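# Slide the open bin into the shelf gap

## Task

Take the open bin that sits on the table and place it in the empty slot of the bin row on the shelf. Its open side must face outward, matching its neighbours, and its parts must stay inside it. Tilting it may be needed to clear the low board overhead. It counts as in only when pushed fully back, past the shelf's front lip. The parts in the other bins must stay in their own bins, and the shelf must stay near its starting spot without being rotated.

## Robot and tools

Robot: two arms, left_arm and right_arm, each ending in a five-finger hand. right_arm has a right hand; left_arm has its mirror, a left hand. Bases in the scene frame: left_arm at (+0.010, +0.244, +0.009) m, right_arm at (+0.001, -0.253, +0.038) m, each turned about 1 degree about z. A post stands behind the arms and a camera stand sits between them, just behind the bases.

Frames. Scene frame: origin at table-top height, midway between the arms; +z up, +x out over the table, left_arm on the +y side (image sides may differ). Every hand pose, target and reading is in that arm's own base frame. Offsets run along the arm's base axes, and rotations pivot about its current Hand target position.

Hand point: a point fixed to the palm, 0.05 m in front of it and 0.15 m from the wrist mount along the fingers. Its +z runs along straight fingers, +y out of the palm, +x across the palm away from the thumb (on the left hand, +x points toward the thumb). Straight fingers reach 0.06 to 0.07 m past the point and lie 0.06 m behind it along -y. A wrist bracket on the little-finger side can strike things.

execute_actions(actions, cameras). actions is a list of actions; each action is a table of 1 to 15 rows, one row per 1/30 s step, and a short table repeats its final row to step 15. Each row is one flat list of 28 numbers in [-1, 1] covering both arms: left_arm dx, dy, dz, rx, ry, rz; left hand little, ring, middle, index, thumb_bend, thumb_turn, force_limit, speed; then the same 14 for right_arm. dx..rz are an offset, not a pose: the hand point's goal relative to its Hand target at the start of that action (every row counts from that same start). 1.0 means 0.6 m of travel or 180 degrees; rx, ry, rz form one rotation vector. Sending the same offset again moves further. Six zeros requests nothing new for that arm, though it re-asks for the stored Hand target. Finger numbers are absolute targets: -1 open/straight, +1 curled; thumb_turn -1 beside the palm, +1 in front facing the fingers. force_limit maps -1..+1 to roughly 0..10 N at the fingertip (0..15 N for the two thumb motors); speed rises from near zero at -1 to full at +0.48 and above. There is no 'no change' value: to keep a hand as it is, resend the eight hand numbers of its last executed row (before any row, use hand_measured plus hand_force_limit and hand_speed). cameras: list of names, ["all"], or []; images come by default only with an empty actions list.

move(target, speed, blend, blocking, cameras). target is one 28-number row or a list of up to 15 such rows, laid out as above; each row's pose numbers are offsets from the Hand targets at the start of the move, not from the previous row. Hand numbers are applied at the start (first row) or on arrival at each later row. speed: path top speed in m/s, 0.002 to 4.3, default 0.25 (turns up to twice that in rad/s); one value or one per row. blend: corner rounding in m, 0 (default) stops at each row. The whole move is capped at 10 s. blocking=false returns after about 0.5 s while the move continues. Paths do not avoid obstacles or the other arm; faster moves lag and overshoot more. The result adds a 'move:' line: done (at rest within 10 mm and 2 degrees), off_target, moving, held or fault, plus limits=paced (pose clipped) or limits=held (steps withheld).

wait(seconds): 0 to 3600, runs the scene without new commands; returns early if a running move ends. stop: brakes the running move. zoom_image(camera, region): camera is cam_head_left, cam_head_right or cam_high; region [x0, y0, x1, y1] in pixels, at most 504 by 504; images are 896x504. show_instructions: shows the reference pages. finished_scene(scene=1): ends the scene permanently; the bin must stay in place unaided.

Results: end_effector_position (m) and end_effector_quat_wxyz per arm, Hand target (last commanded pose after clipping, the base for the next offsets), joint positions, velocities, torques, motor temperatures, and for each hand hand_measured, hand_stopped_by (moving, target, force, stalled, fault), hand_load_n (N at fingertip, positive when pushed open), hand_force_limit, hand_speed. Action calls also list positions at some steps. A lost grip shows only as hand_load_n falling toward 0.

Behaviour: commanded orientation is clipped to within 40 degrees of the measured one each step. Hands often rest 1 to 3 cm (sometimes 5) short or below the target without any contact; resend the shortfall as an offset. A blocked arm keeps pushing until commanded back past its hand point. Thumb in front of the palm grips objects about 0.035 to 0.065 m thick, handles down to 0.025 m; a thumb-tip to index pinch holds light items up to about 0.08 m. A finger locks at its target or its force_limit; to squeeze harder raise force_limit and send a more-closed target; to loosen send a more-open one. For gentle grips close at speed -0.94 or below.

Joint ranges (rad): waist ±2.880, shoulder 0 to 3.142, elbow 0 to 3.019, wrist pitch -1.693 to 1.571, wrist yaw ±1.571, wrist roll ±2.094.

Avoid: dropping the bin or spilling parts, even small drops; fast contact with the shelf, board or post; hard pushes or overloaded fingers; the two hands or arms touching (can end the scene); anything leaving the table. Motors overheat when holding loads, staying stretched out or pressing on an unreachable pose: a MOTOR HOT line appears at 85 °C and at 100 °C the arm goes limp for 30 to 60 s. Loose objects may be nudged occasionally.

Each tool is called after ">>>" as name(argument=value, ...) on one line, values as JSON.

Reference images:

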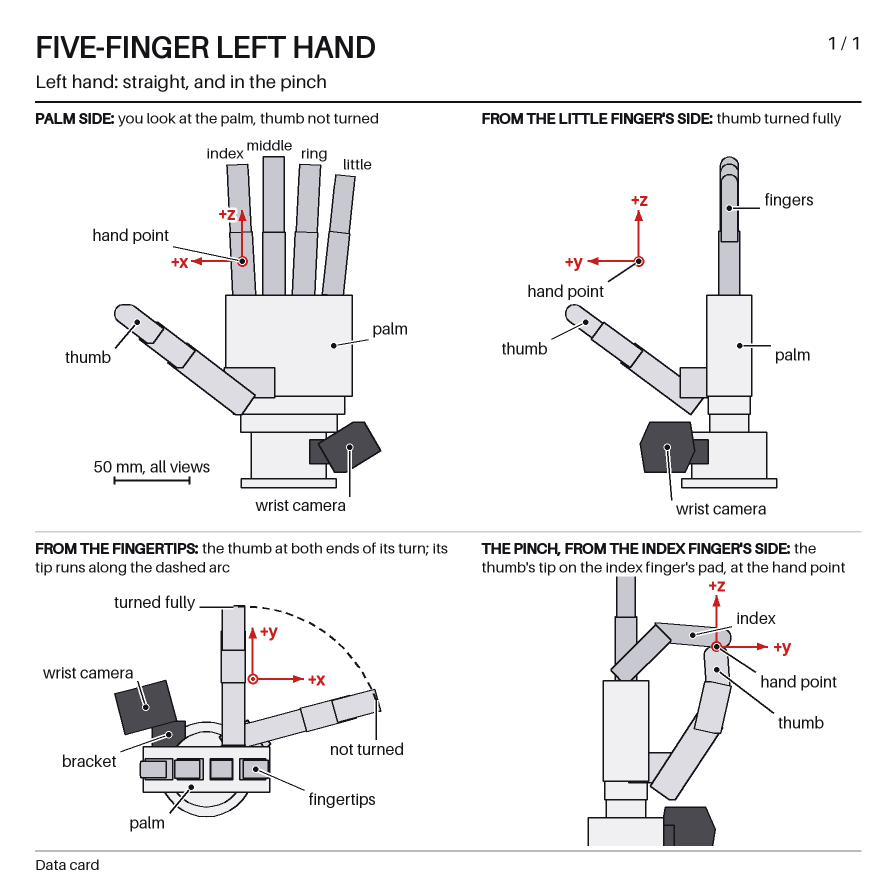

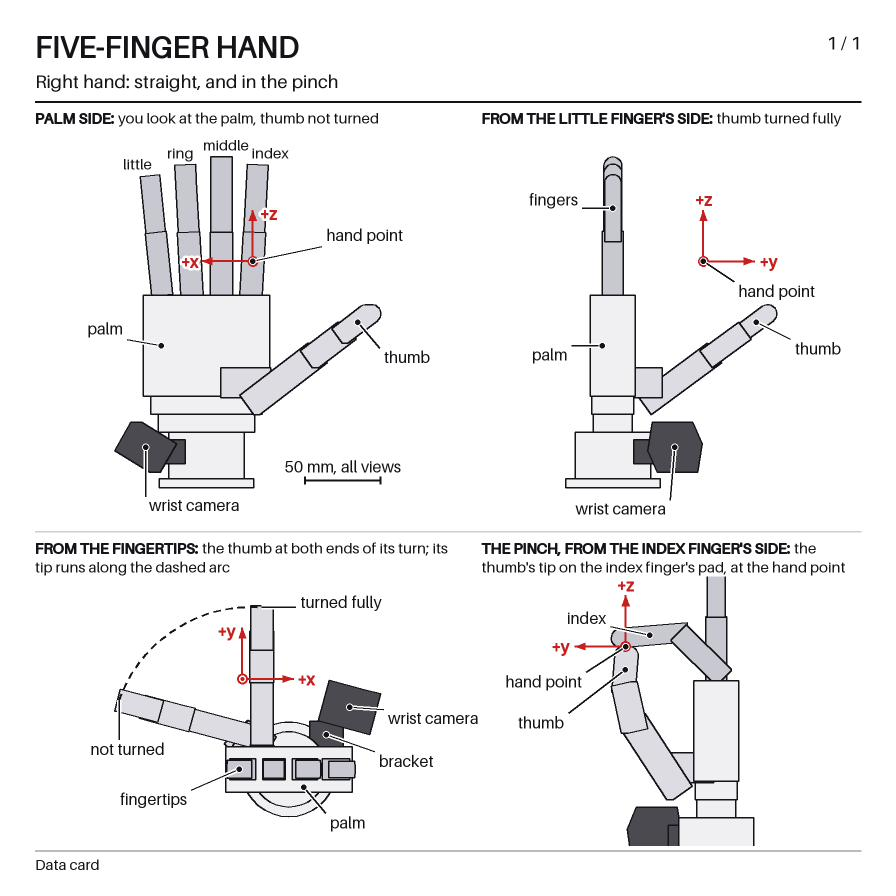

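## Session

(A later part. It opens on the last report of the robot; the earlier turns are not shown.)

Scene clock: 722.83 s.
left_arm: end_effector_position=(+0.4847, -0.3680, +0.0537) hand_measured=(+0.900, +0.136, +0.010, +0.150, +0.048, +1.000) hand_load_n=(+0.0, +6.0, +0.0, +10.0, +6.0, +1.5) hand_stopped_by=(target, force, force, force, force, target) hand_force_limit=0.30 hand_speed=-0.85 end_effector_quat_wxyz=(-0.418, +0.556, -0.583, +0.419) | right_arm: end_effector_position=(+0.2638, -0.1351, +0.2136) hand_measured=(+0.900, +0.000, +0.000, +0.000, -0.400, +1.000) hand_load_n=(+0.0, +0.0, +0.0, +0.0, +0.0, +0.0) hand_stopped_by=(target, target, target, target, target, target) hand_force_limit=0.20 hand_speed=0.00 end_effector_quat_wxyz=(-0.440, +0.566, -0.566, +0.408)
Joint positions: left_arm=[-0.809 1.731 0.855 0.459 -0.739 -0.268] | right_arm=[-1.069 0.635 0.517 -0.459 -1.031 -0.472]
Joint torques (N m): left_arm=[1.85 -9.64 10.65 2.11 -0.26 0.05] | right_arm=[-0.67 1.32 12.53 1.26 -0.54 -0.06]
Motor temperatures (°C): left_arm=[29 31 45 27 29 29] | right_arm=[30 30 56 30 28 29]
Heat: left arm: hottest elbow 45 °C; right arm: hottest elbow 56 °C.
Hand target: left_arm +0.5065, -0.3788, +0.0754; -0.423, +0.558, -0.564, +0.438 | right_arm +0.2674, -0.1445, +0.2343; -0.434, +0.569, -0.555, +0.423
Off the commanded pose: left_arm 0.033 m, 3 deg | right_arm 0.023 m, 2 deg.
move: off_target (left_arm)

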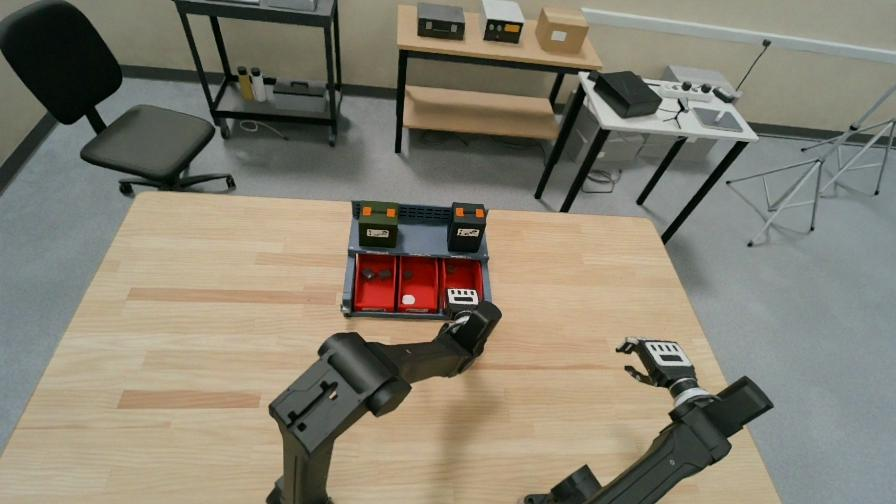

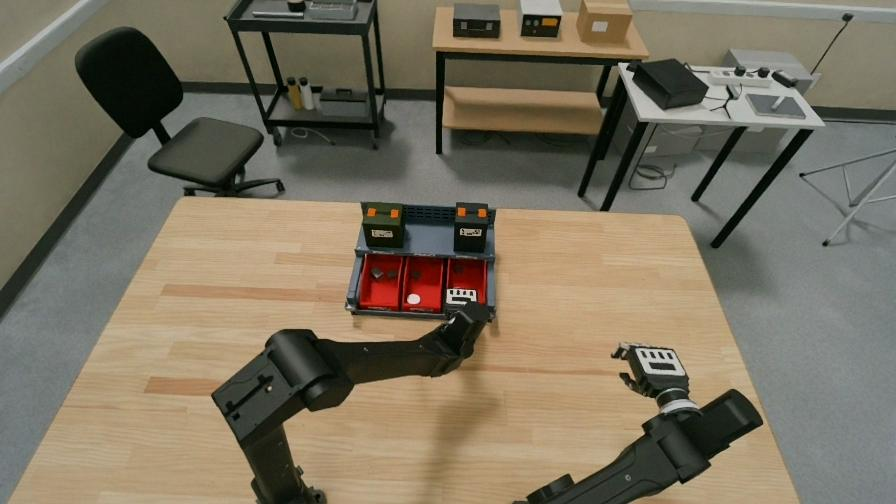

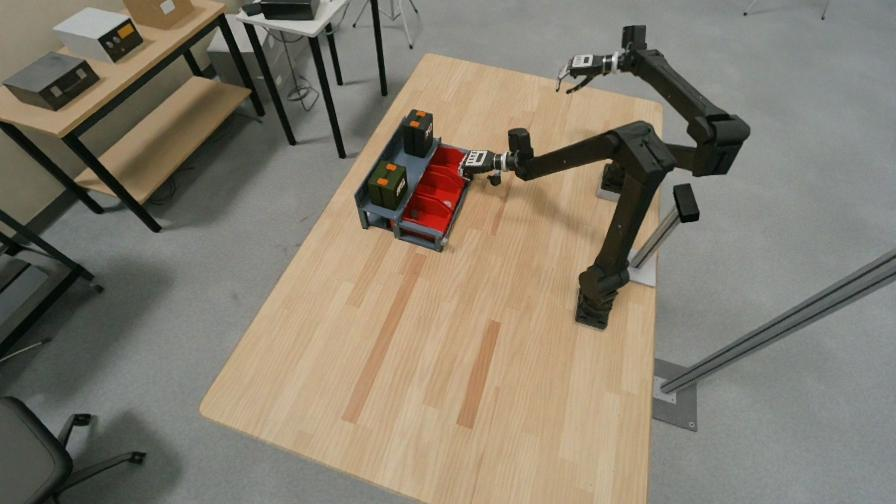

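>>> move(target=[0.005,0.003,-0.022,0,0,0, 0.9,0.4,0.4,0.4,0.3,1,0.3,-0.85, 0,0,0,0,0,0, 0.9,0,0,0,-0.4,1,0.2,0], speed=0.05, cameras=["cam_head_left","cam_head_right","cam_high"])

>>> zoom_image(camera="cam_head_left", region=[430, 245, 500, 325])

>>> zoom_image(camera="cam_high", region=[425, 135, 485, 200])

Scene clock: 735.93 s.
left_arm: end_effector_position=(+0.4878, -0.3678, +0.0435) hand_measured=(+0.900, +0.136, +0.010, +0.150, +0.048, +1.000) hand_load_n=(+0.0, +4.0, +0.0, +6.0, +7.5, +1.5) hand_stopped_by=(target, force, force, force, force, target) hand_force_limit=0.30 hand_speed=-0.85 end_effector_quat_wxyz=(-0.417, +0.557, -0.583, +0.419) | right_arm: end_effector_position=(+0.2638, -0.1351, +0.2136) hand_measured=(+0.900, +0.000, +0.000, +0.000, -0.400, +1.000) hand_load_n=(+0.0, +0.0, +0.0, +0.0, +0.0, +0.5) hand_stopped_by=(target, target, target, target, target, target) hand_force_limit=0.20 hand_speed=0.00 end_effector_quat_wxyz=(-0.440, +0.566, -0.566, +0.408)
Joint positions: left_arm=[-0.803 1.759 0.856 0.488 -0.734 -0.267] | right_arm=[-1.069 0.635 0.517 -0.459 -1.031 -0.472]
Joint torques (N m): left_arm=[2.02 -9.52 10.1 2.54 -0.21 0.1] | right_arm=[-0.67 1.2 12.52 1.26 -0.54 -0.06]
Motor temperatures (°C): left_arm=[29 31 45 27 29 29] | right_arm=[30 30 56 30 28 29]
Heat: left arm: hottest elbow 45 °C; right arm: hottest elbow 56 °C.
Hand target: left_arm +0.5097, -0.3771, +0.0624; -0.423, +0.558, -0.564, +0.438 | right_arm +0.2674, -0.1445, +0.2343; -0.434, +0.569, -0.555, +0.423
Off the commanded pose: left_arm 0.030 m, 3 deg | right_arm 0.023 m, 2 deg.
move: off_target (left_arm)

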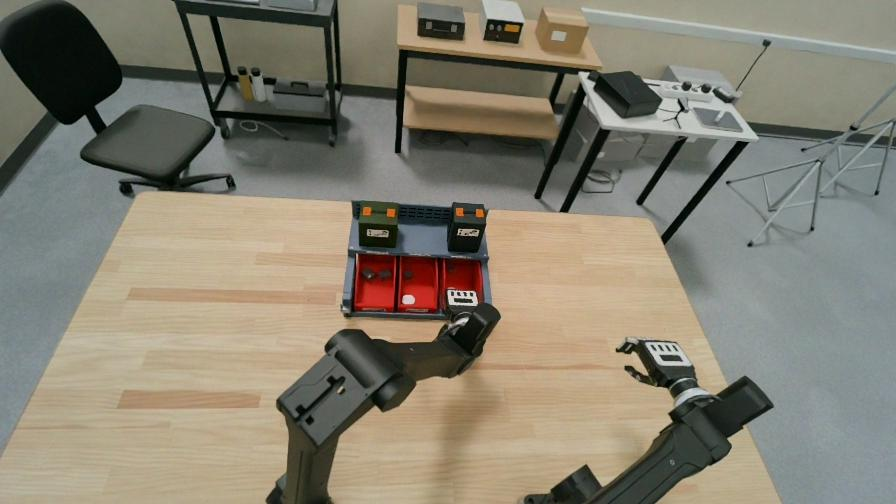

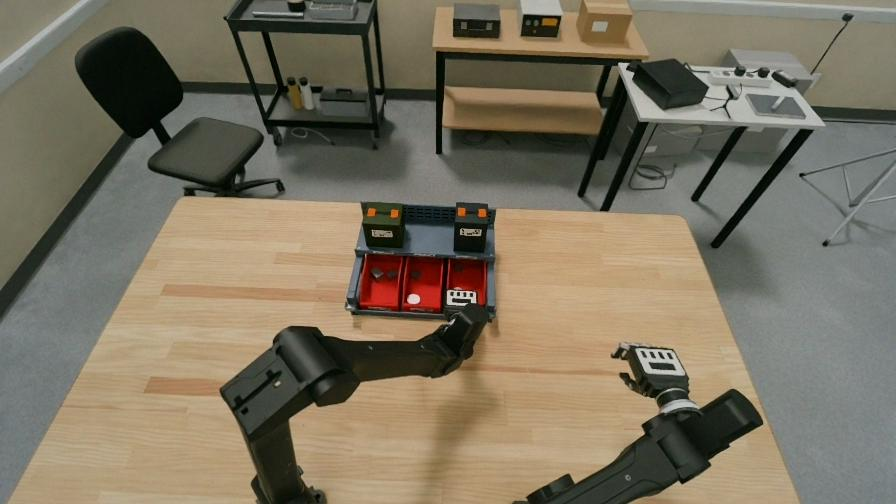

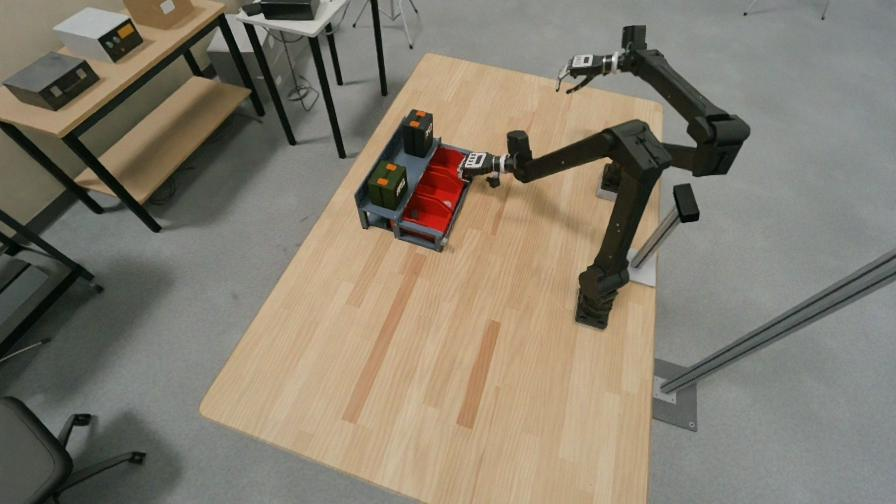

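Scaled by 6.300 from the camera's image (finer frame: 1280x720).

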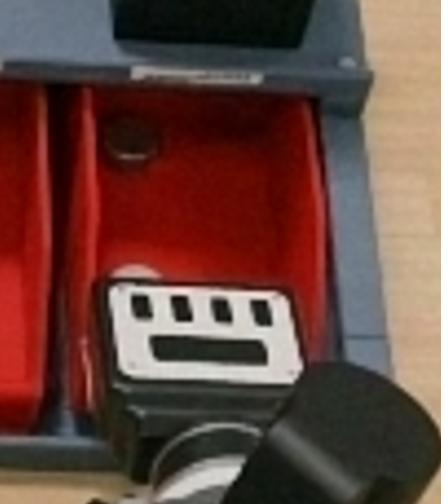

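Scaled by 7.754 from the camera's image (finer frame: 1280x720).

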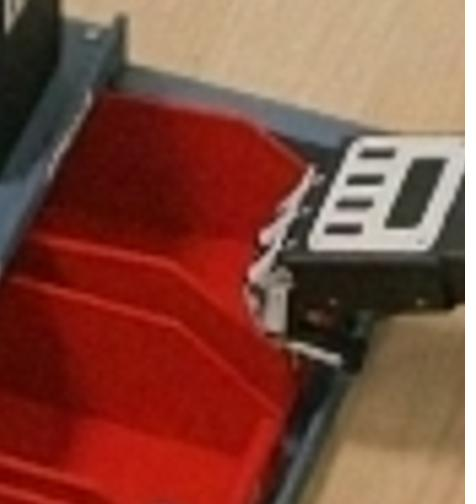

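>>> move(target=[0.0,0.0,-0.018,0,0,0, 0.9,0.4,0.4,0.4,0.3,1,0.3,-0.85, 0,0,0,0,0,0, 0.9,0,0,0,-0.4,1,0.2,0], speed=0.04, cameras=["cam_head_left","cam_head_right","cam_high"])

>>> zoom_image(camera="cam_head_left", region=[430, 245, 500, 325])

>>> zoom_image(camera="cam_high", region=[425, 135, 485, 200])

Scene clock: 739.60 s.
left_arm: end_effector_position=(+0.4902, -0.3696, +0.0387) hand_measured=(+0.900, +0.136, +0.010, +0.150, +0.048, +1.000) hand_load_n=(+0.0, +3.0, +0.0, +6.5, +8.0, +1.0) hand_stopped_by=(target, force, force, force, force, target) hand_force_limit=0.30 hand_speed=-0.85 end_effector_quat_wxyz=(-0.418, +0.557, -0.579, +0.425) | right_arm: end_effector_position=(+0.2638, -0.1351, +0.2136) hand_measured=(+0.900, +0.000, +0.000, +0.000, -0.400, +1.000) hand_load_n=(+0.0, +0.0, +0.0, +0.0, +0.0, +0.0) hand_stopped_by=(target, target, target, target, target, target) hand_force_limit=0.20 hand_speed=0.00 end_effector_quat_wxyz=(-0.440, +0.566, -0.566, +0.408)
Joint positions: left_arm=[-0.803 1.779 0.856 0.521 -0.734 -0.267] | right_arm=[-1.069 0.635 0.517 -0.459 -1.031 -0.472]
Joint torques (N m): left_arm=[1.96 -9.23 9.68 2.44 -0.19 0.1] | right_arm=[-0.67 1.26 12.49 1.25 -0.54 -0.07]
Motor temperatures (°C): left_arm=[29 31 45 27 29 29] | right_arm=[30 30 56 30 28 29]
Heat: left arm: hottest elbow 45 °C; right arm: hottest elbow 56 °C.
Hand target: left_arm +0.5096, -0.3771, +0.0516; -0.423, +0.558, -0.564, +0.438 | right_arm +0.2674, -0.1445, +0.2343; -0.434, +0.569, -0.555, +0.423
Off the commanded pose: left_arm 0.025 m, 2 deg | right_arm 0.023 m, 2 deg.
move: off_target (left_arm)

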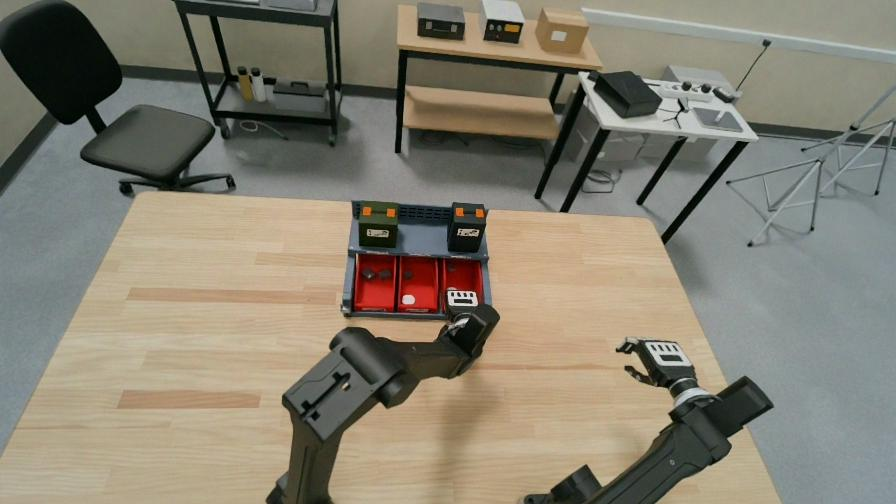

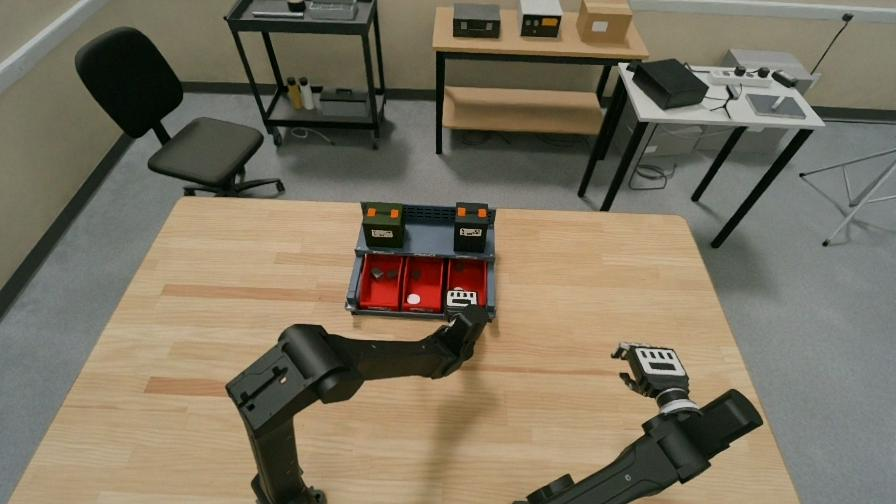

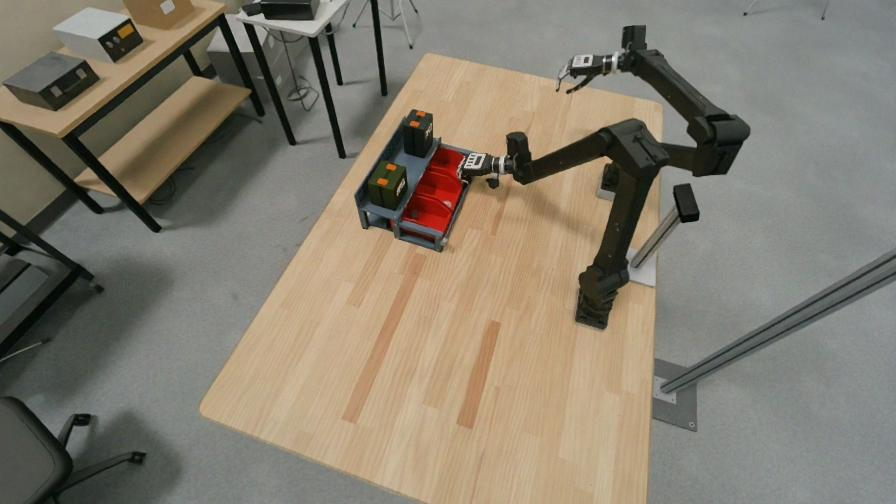

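Scaled by 6.300 from the camera's image (finer frame: 1280x720).

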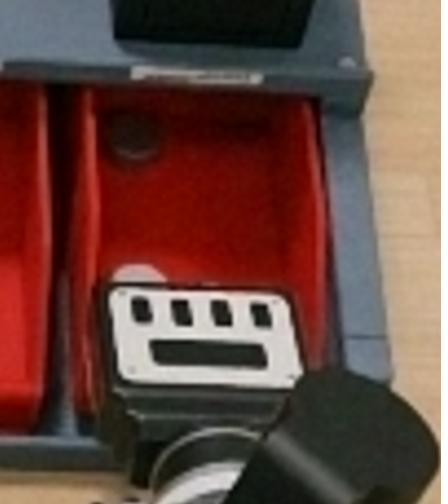

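Scaled by 7.754 from the camera's image (finer frame: 1280x720).

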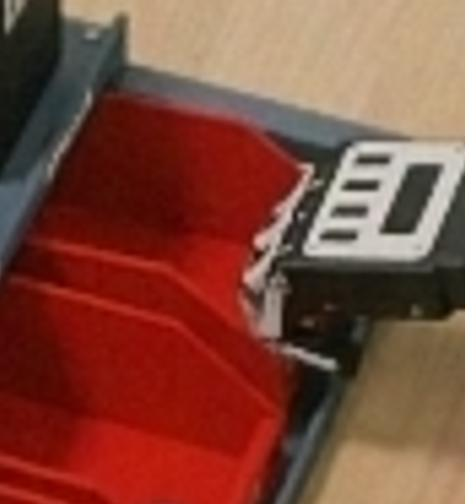

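>>> move(target=[-0.008,0.0,-0.014,0,0,0, 0.9,0.4,0.4,0.4,0.3,1,0.3,-0.85, 0,0,0,0,0,0, 0.9,0,0,0,-0.4,1,0.2,0], speed=0.04, cameras=["cam_head_left","cam_head_right","cam_high"])

>>> zoom_image(camera="cam_head_left", region=[430, 245, 500, 325])

>>> zoom_image(camera="cam_high", region=[425, 135, 485, 200])

Scene clock: 743.90 s.
left_arm: end_effector_position=(+0.4920, -0.3704, +0.0360) hand_measured=(+0.900, +0.136, +0.010, +0.150, +0.048, +1.000) hand_load_n=(+0.0, +3.5, +0.0, +6.5, +8.0, +1.0) hand_stopped_by=(target, force, force, force, force, target) hand_force_limit=0.30 hand_speed=-0.85 end_effector_quat_wxyz=(-0.419, +0.558, -0.575, +0.428) | right_arm: end_effector_position=(+0.2638, -0.1351, +0.2136) hand_measured=(+0.900, +0.000, +0.000, +0.000, -0.400, +1.000) hand_load_n=(+0.0, +0.0, +0.0, +0.0, +0.0, +0.0) hand_stopped_by=(target, target, target, target, target, target) hand_force_limit=0.20 hand_speed=0.00 end_effector_quat_wxyz=(-0.440, +0.566, -0.566, +0.408)
Joint positions: left_arm=[-0.803 1.793 0.856 0.546 -0.738 -0.267] | right_arm=[-1.069 0.635 0.517 -0.459 -1.031 -0.472]
Joint torques (N m): left_arm=[1.49 -9.29 8.7 2.3 -0.27 0.05] | right_arm=[-0.73 1.26 12.48 1.26 -0.53 -0.06]
Motor temperatures (°C): left_arm=[29 31 45 27 29 29] | right_arm=[30 30 57 30 28 29]
Heat: left arm: hottest elbow 45 °C; right arm: hottest elbow 57 °C.
Hand target: left_arm +0.5048, -0.3771, +0.0431; -0.423, +0.558, -0.564, +0.438 | right_arm +0.2674, -0.1445, +0.2343; -0.434, +0.569, -0.555, +0.423
Off the commanded pose: left_arm 0.016 m, 2 deg | right_arm 0.023 m, 2 deg.
move: off_target (left_arm)

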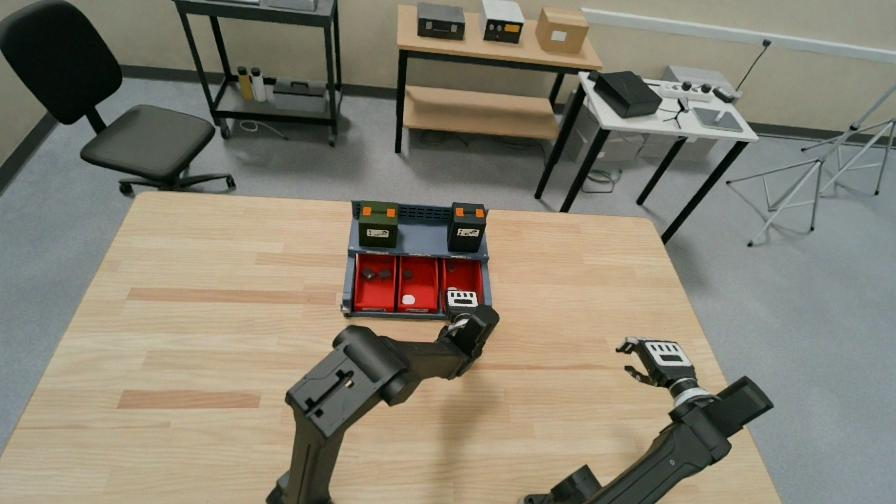

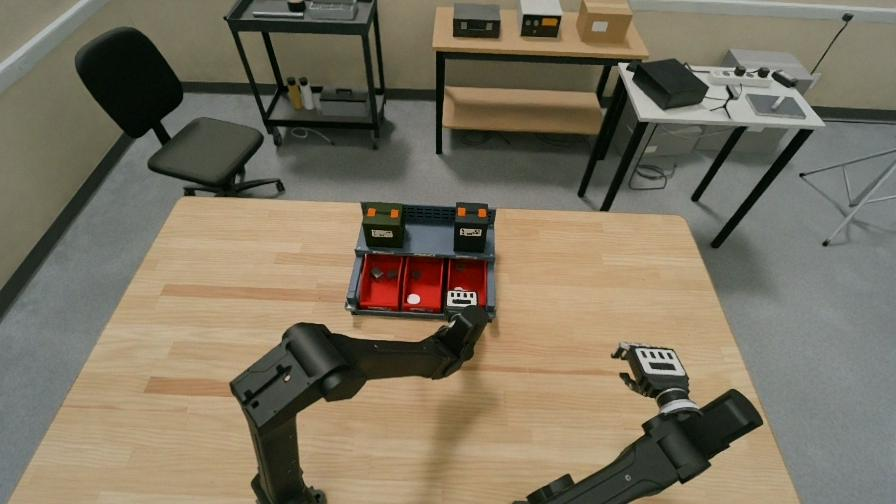

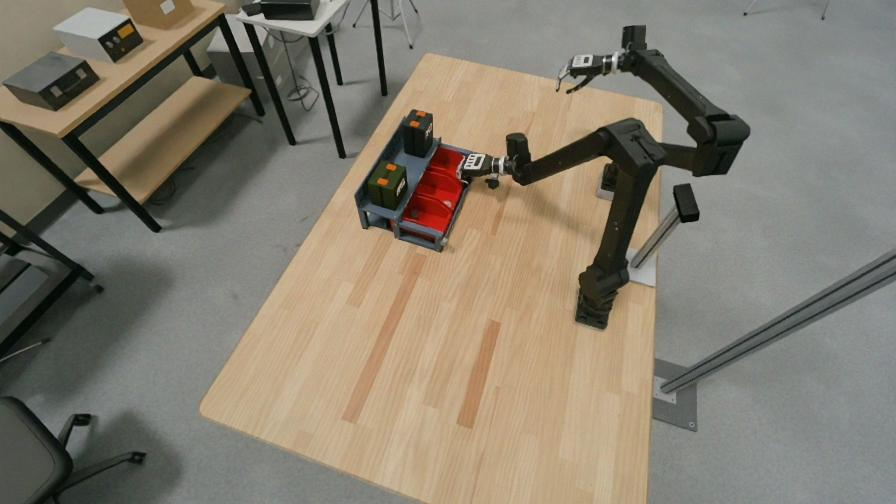

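Scaled by 6.300 from the camera's image (finer frame: 1280x720).

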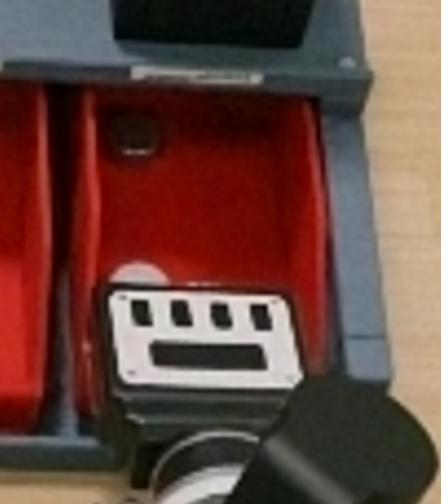

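Scaled by 7.754 from the camera's image (finer frame: 1280x720).

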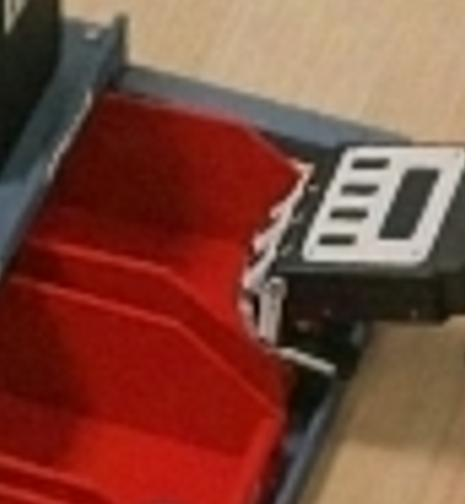

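>>> move(target=[-0.008,0.0,-0.010,0,0,0, 0.9,0.4,0.4,0.4,0.3,1,0.3,-0.85, 0,0,0,0,0,0, 0.9,0,0,0,-0.4,1,0.2,0], speed=0.04, cameras=["cam_head_left","cam_head_right","cam_high"])

>>> zoom_image(camera="cam_head_left", region=[430, 245, 500, 325])

>>> zoom_image(camera="cam_high", region=[425, 135, 485, 200])

Scene clock: 747.73 s.
left_arm: end_effector_position=(+0.4927, -0.3709, +0.0343) hand_measured=(+0.900, +0.136, +0.010, +0.150, +0.048, +1.000) hand_load_n=(+0.0, +3.0, +0.0, +7.0, +8.5, +1.0) hand_stopped_by=(target, force, force, force, force, target) hand_force_limit=0.30 hand_speed=-0.85 end_effector_quat_wxyz=(-0.421, +0.558, -0.572, +0.430) | right_arm: end_effector_position=(+0.2638, -0.1351, +0.2136) hand_measured=(+0.900, +0.000, +0.000, +0.000, -0.400, +1.000) hand_load_n=(+0.0, +0.0, +0.0, +0.0, +0.0, +0.0) hand_stopped_by=(target, target, target, target, target, target) hand_force_limit=0.20 hand_speed=0.00 end_effector_quat_wxyz=(-0.440, +0.566, -0.566, +0.408)
Joint positions: left_arm=[-0.804 1.801 0.856 0.559 -0.743 -0.267] | right_arm=[-1.069 0.635 0.517 -0.459 -1.031 -0.472]
Joint torques (N m): left_arm=[1.08 -9.17 7.8 2.43 -0.34 0] | right_arm=[-0.62 1.32 12.55 1.24 -0.54 -0.06]
Motor temperatures (°C): left_arm=[29 31 45 27 29 29] | right_arm=[30 30 57 30 28 29]
Heat: left arm: hottest elbow 45 °C; right arm: hottest elbow 57 °C.
Hand target: left_arm +0.5000, -0.3771, +0.0371; -0.423, +0.558, -0.564, +0.438 | right_arm +0.2674, -0.1445, +0.2343; -0.434, +0.569, -0.555, +0.423
Off the commanded pose: left_arm 0.010 m, 1 deg | right_arm 0.023 m, 2 deg.
move: done

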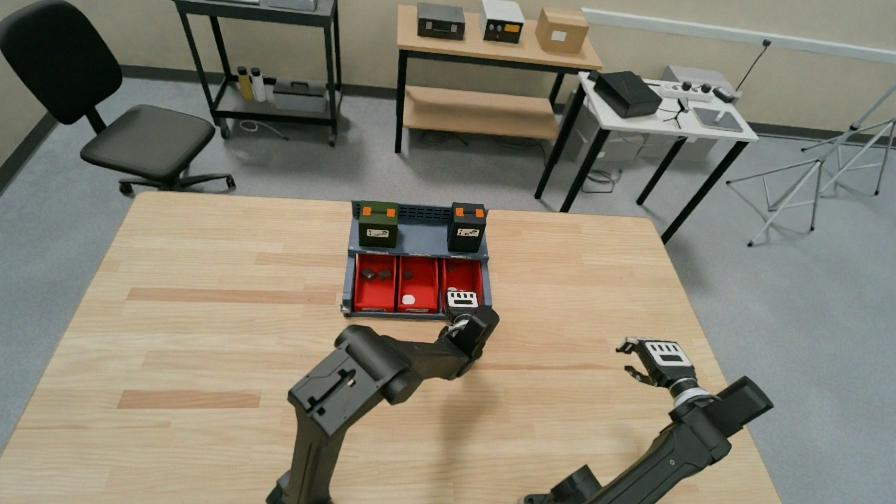

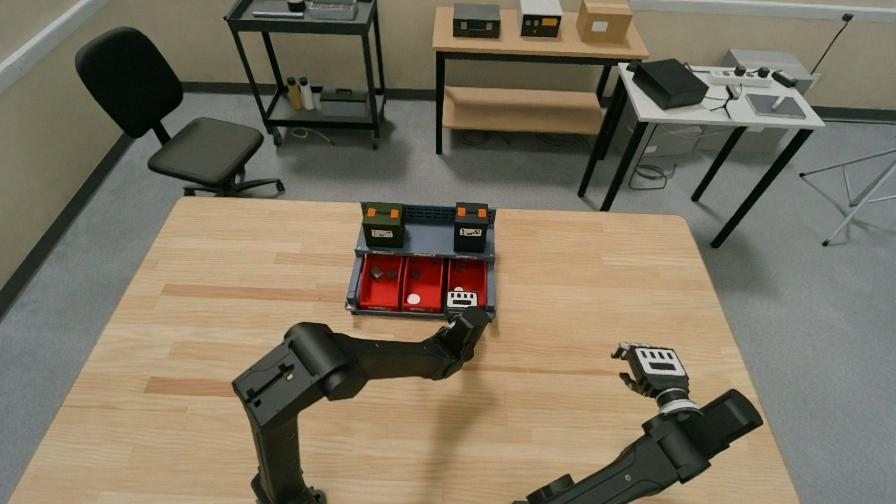

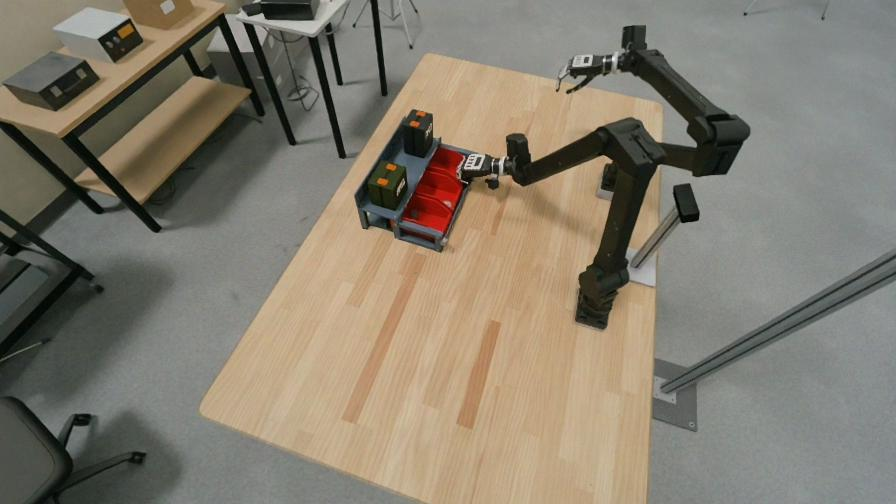

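Scaled by 6.300 from the camera's image (finer frame: 1280x720).

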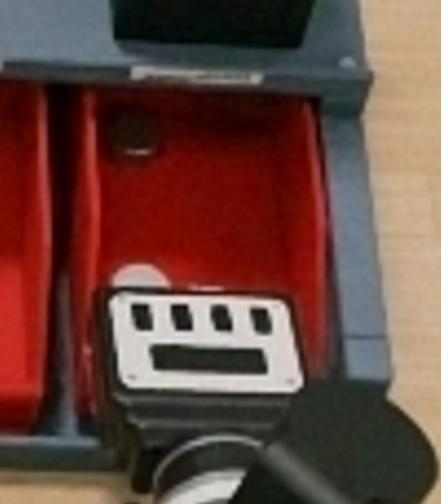

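Scaled by 7.754 from the camera's image (finer frame: 1280x720).

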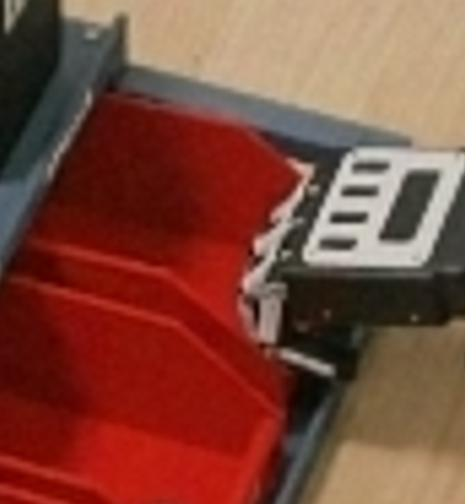

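>>> move(target=[0,0,0,0,0,0, 0.9,0.0,-0.1,0.0,0.3,1,0.3,-0.85, 0,0,0,0,0,0, 0.9,0,0,0,-0.4,1,0.2,0], speed=0.04, cameras=["cam_head_left","cam_high"])

>>> zoom_image(camera="cam_head_left", region=[430, 245, 500, 325])

>>> zoom_image(camera="cam_high", region=[425, 135, 485, 200])

Scene clock: 756.67 s.
left_arm: end_effector_position=(+0.4918, -0.3710, +0.0308) hand_measured=(+0.900, +0.000, -0.100, +0.000, +0.048, +1.000) hand_load_n=(+0.0, +0.0, +0.0, +0.0, +2.5, +0.5) hand_stopped_by=(target, target, target, target, force, target) hand_force_limit=0.30 hand_speed=-0.85 end_effector_quat_wxyz=(-0.421, +0.557, -0.574, +0.427) | right_arm: end_effector_position=(+0.2638, -0.1351, +0.2136) hand_measured=(+0.900, +0.000, +0.000, +0.000, -0.400, +1.000) hand_load_n=(+0.0, +0.0, +0.0, +0.0, +0.0, +0.0) hand_stopped_by=(target, target, target, target, target, target) hand_force_limit=0.20 hand_speed=0.00 end_effector_quat_wxyz=(-0.440, +0.566, -0.566, +0.408)
Joint positions: left_arm=[-0.805 1.807 0.856 0.56 -0.743 -0.265] | right_arm=[-1.069 0.635 0.517 -0.459 -1.031 -0.472]
Joint torques (N m): left_arm=[1.14 -9.58 7.72 2.51 -0.33 0] | right_arm=[-0.67 1.38 12.52 1.24 -0.54 -0.06]
Motor temperatures (°C): left_arm=[29 31 45 27 29 29] | right_arm=[30 30 57 29 28 29]
Heat: left arm: hottest elbow 45 °C; right arm: hottest elbow 57 °C.
Hand target: left_arm +0.5001, -0.3770, +0.0370; -0.423, +0.558, -0.564, +0.438 | right_arm +0.2674, -0.1445, +0.2343; -0.434, +0.569, -0.555, +0.423
Off the commanded pose: left_arm 0.012 m, 2 deg | right_arm 0.023 m, 2 deg.
move: done

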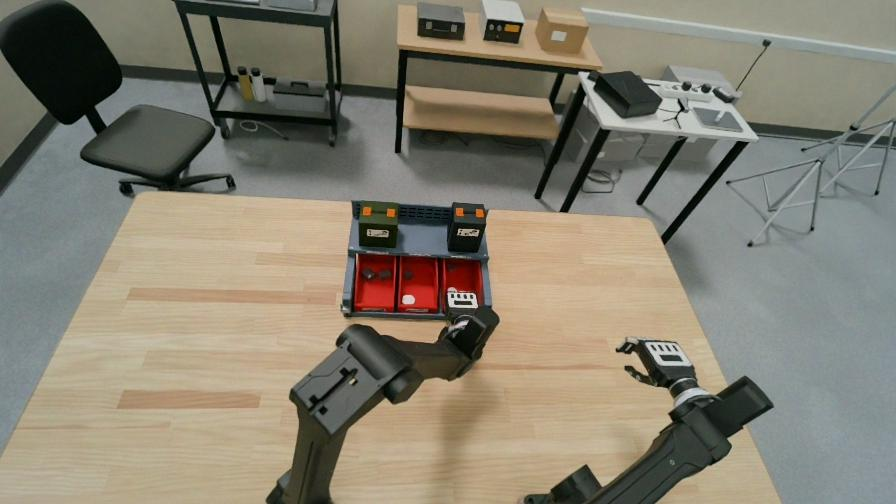

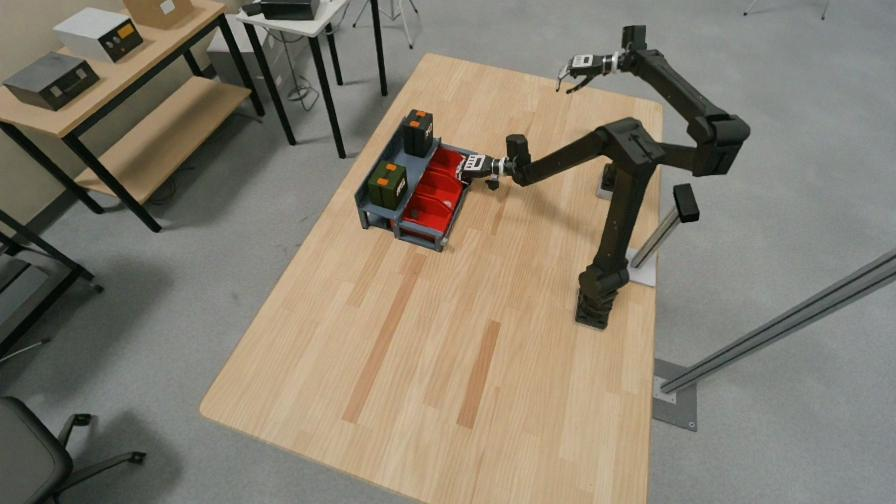

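Scaled by 6.300 from the camera's image (finer frame: 1280x720).

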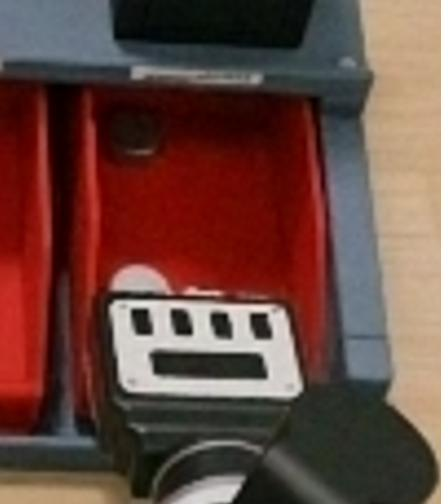

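Scaled by 7.754 from the camera's image (finer frame: 1280x720).

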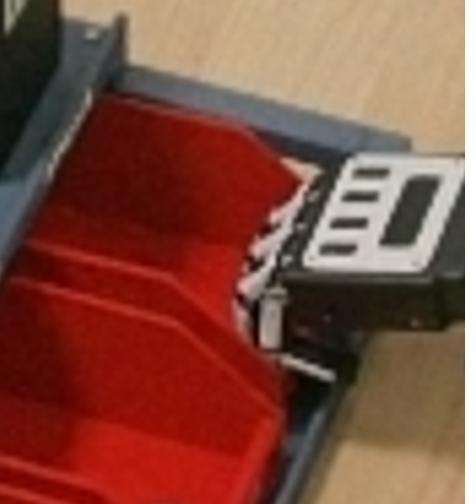

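>>> move(target=[-0.012,0,0.03,0,0,0, 0.9,-0.1,-0.15,-0.1,0.3,1,0.3,-0.7, 0,0,0,0,0,0, 0.9,0,0,0,-0.4,1,0.2,0], speed=0.04, cameras=["cam_head_left","cam_high"])

>>> zoom_image(camera="cam_head_left", region=[430, 245, 500, 325])

>>> zoom_image(camera="cam_high", region=[425, 135, 485, 200])

Scene clock: 762.67 s.
left_arm: end_effector_position=(+0.4917, -0.3698, +0.0441) hand_measured=(+0.900, -0.100, -0.150, -0.100, +0.048, +1.000) hand_load_n=(+0.0, +0.0, +0.0, +0.0, +1.5, +0.0) hand_stopped_by=(target, target, target, target, force, target) hand_force_limit=0.30 hand_speed=-0.70 end_effector_quat_wxyz=(-0.424, +0.558, -0.570, +0.429) | right_arm: end_effector_position=(+0.2638, -0.1351, +0.2136) hand_measured=(+0.900, +0.000, +0.000, +0.000, -0.400, +1.000) hand_load_n=(+0.0, +0.0, +0.0, +0.0, +0.0, +0.0) hand_stopped_by=(target, target, target, target, target, target) hand_force_limit=0.20 hand_speed=0.00 end_effector_quat_wxyz=(-0.440, +0.566, -0.566, +0.408)
Joint positions: left_arm=[-0.806 1.777 0.856 0.538 -0.752 -0.265] | right_arm=[-1.069 0.635 0.517 -0.459 -1.031 -0.472]
Joint torques (N m): left_arm=[0.44 -11.22 7.42 1.29 -0.34 -0.07] | right_arm=[-0.67 1.26 12.51 1.26 -0.53 -0.06]
Motor temperatures (°C): left_arm=[29 31 44 27 29 29] | right_arm=[30 30 57 29 28 29]
Heat: left arm: hottest elbow 44 °C; right arm: hottest elbow 57 °C.
Hand target: left_arm +0.4928, -0.3772, +0.0551; -0.423, +0.558, -0.564, +0.438 | right_arm +0.2674, -0.1445, +0.2343; -0.434, +0.569, -0.555, +0.423
Off the commanded pose: left_arm 0.013 m, 1 deg | right_arm 0.023 m, 2 deg.
move: off_target (left_arm)

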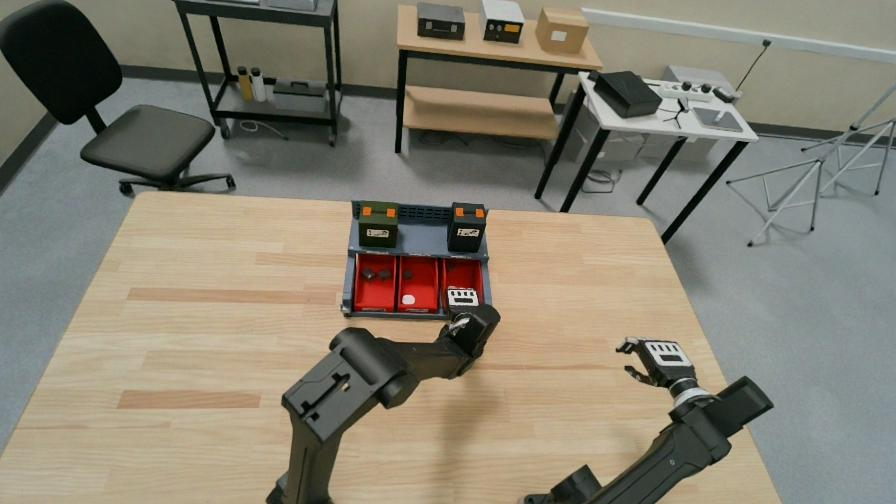

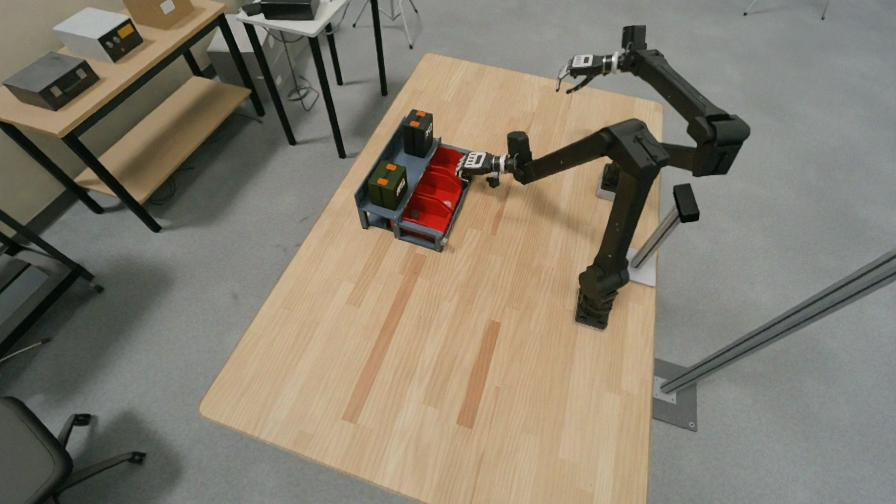

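Scaled by 6.300 from the camera's image (finer frame: 1280x720).

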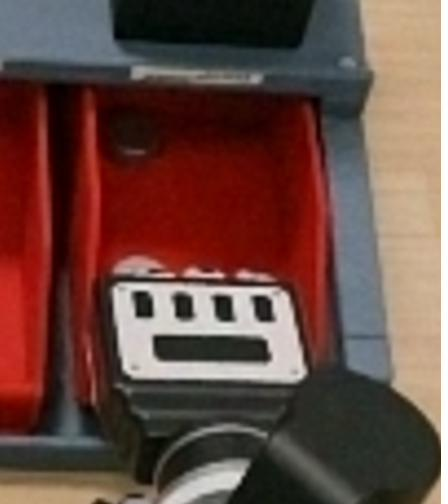

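Scaled by 7.754 from the camera's image (finer frame: 1280x720).

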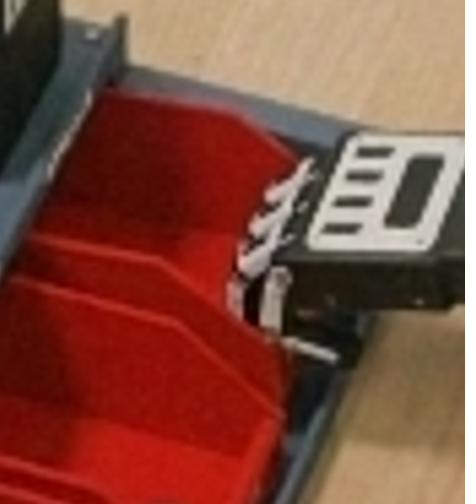

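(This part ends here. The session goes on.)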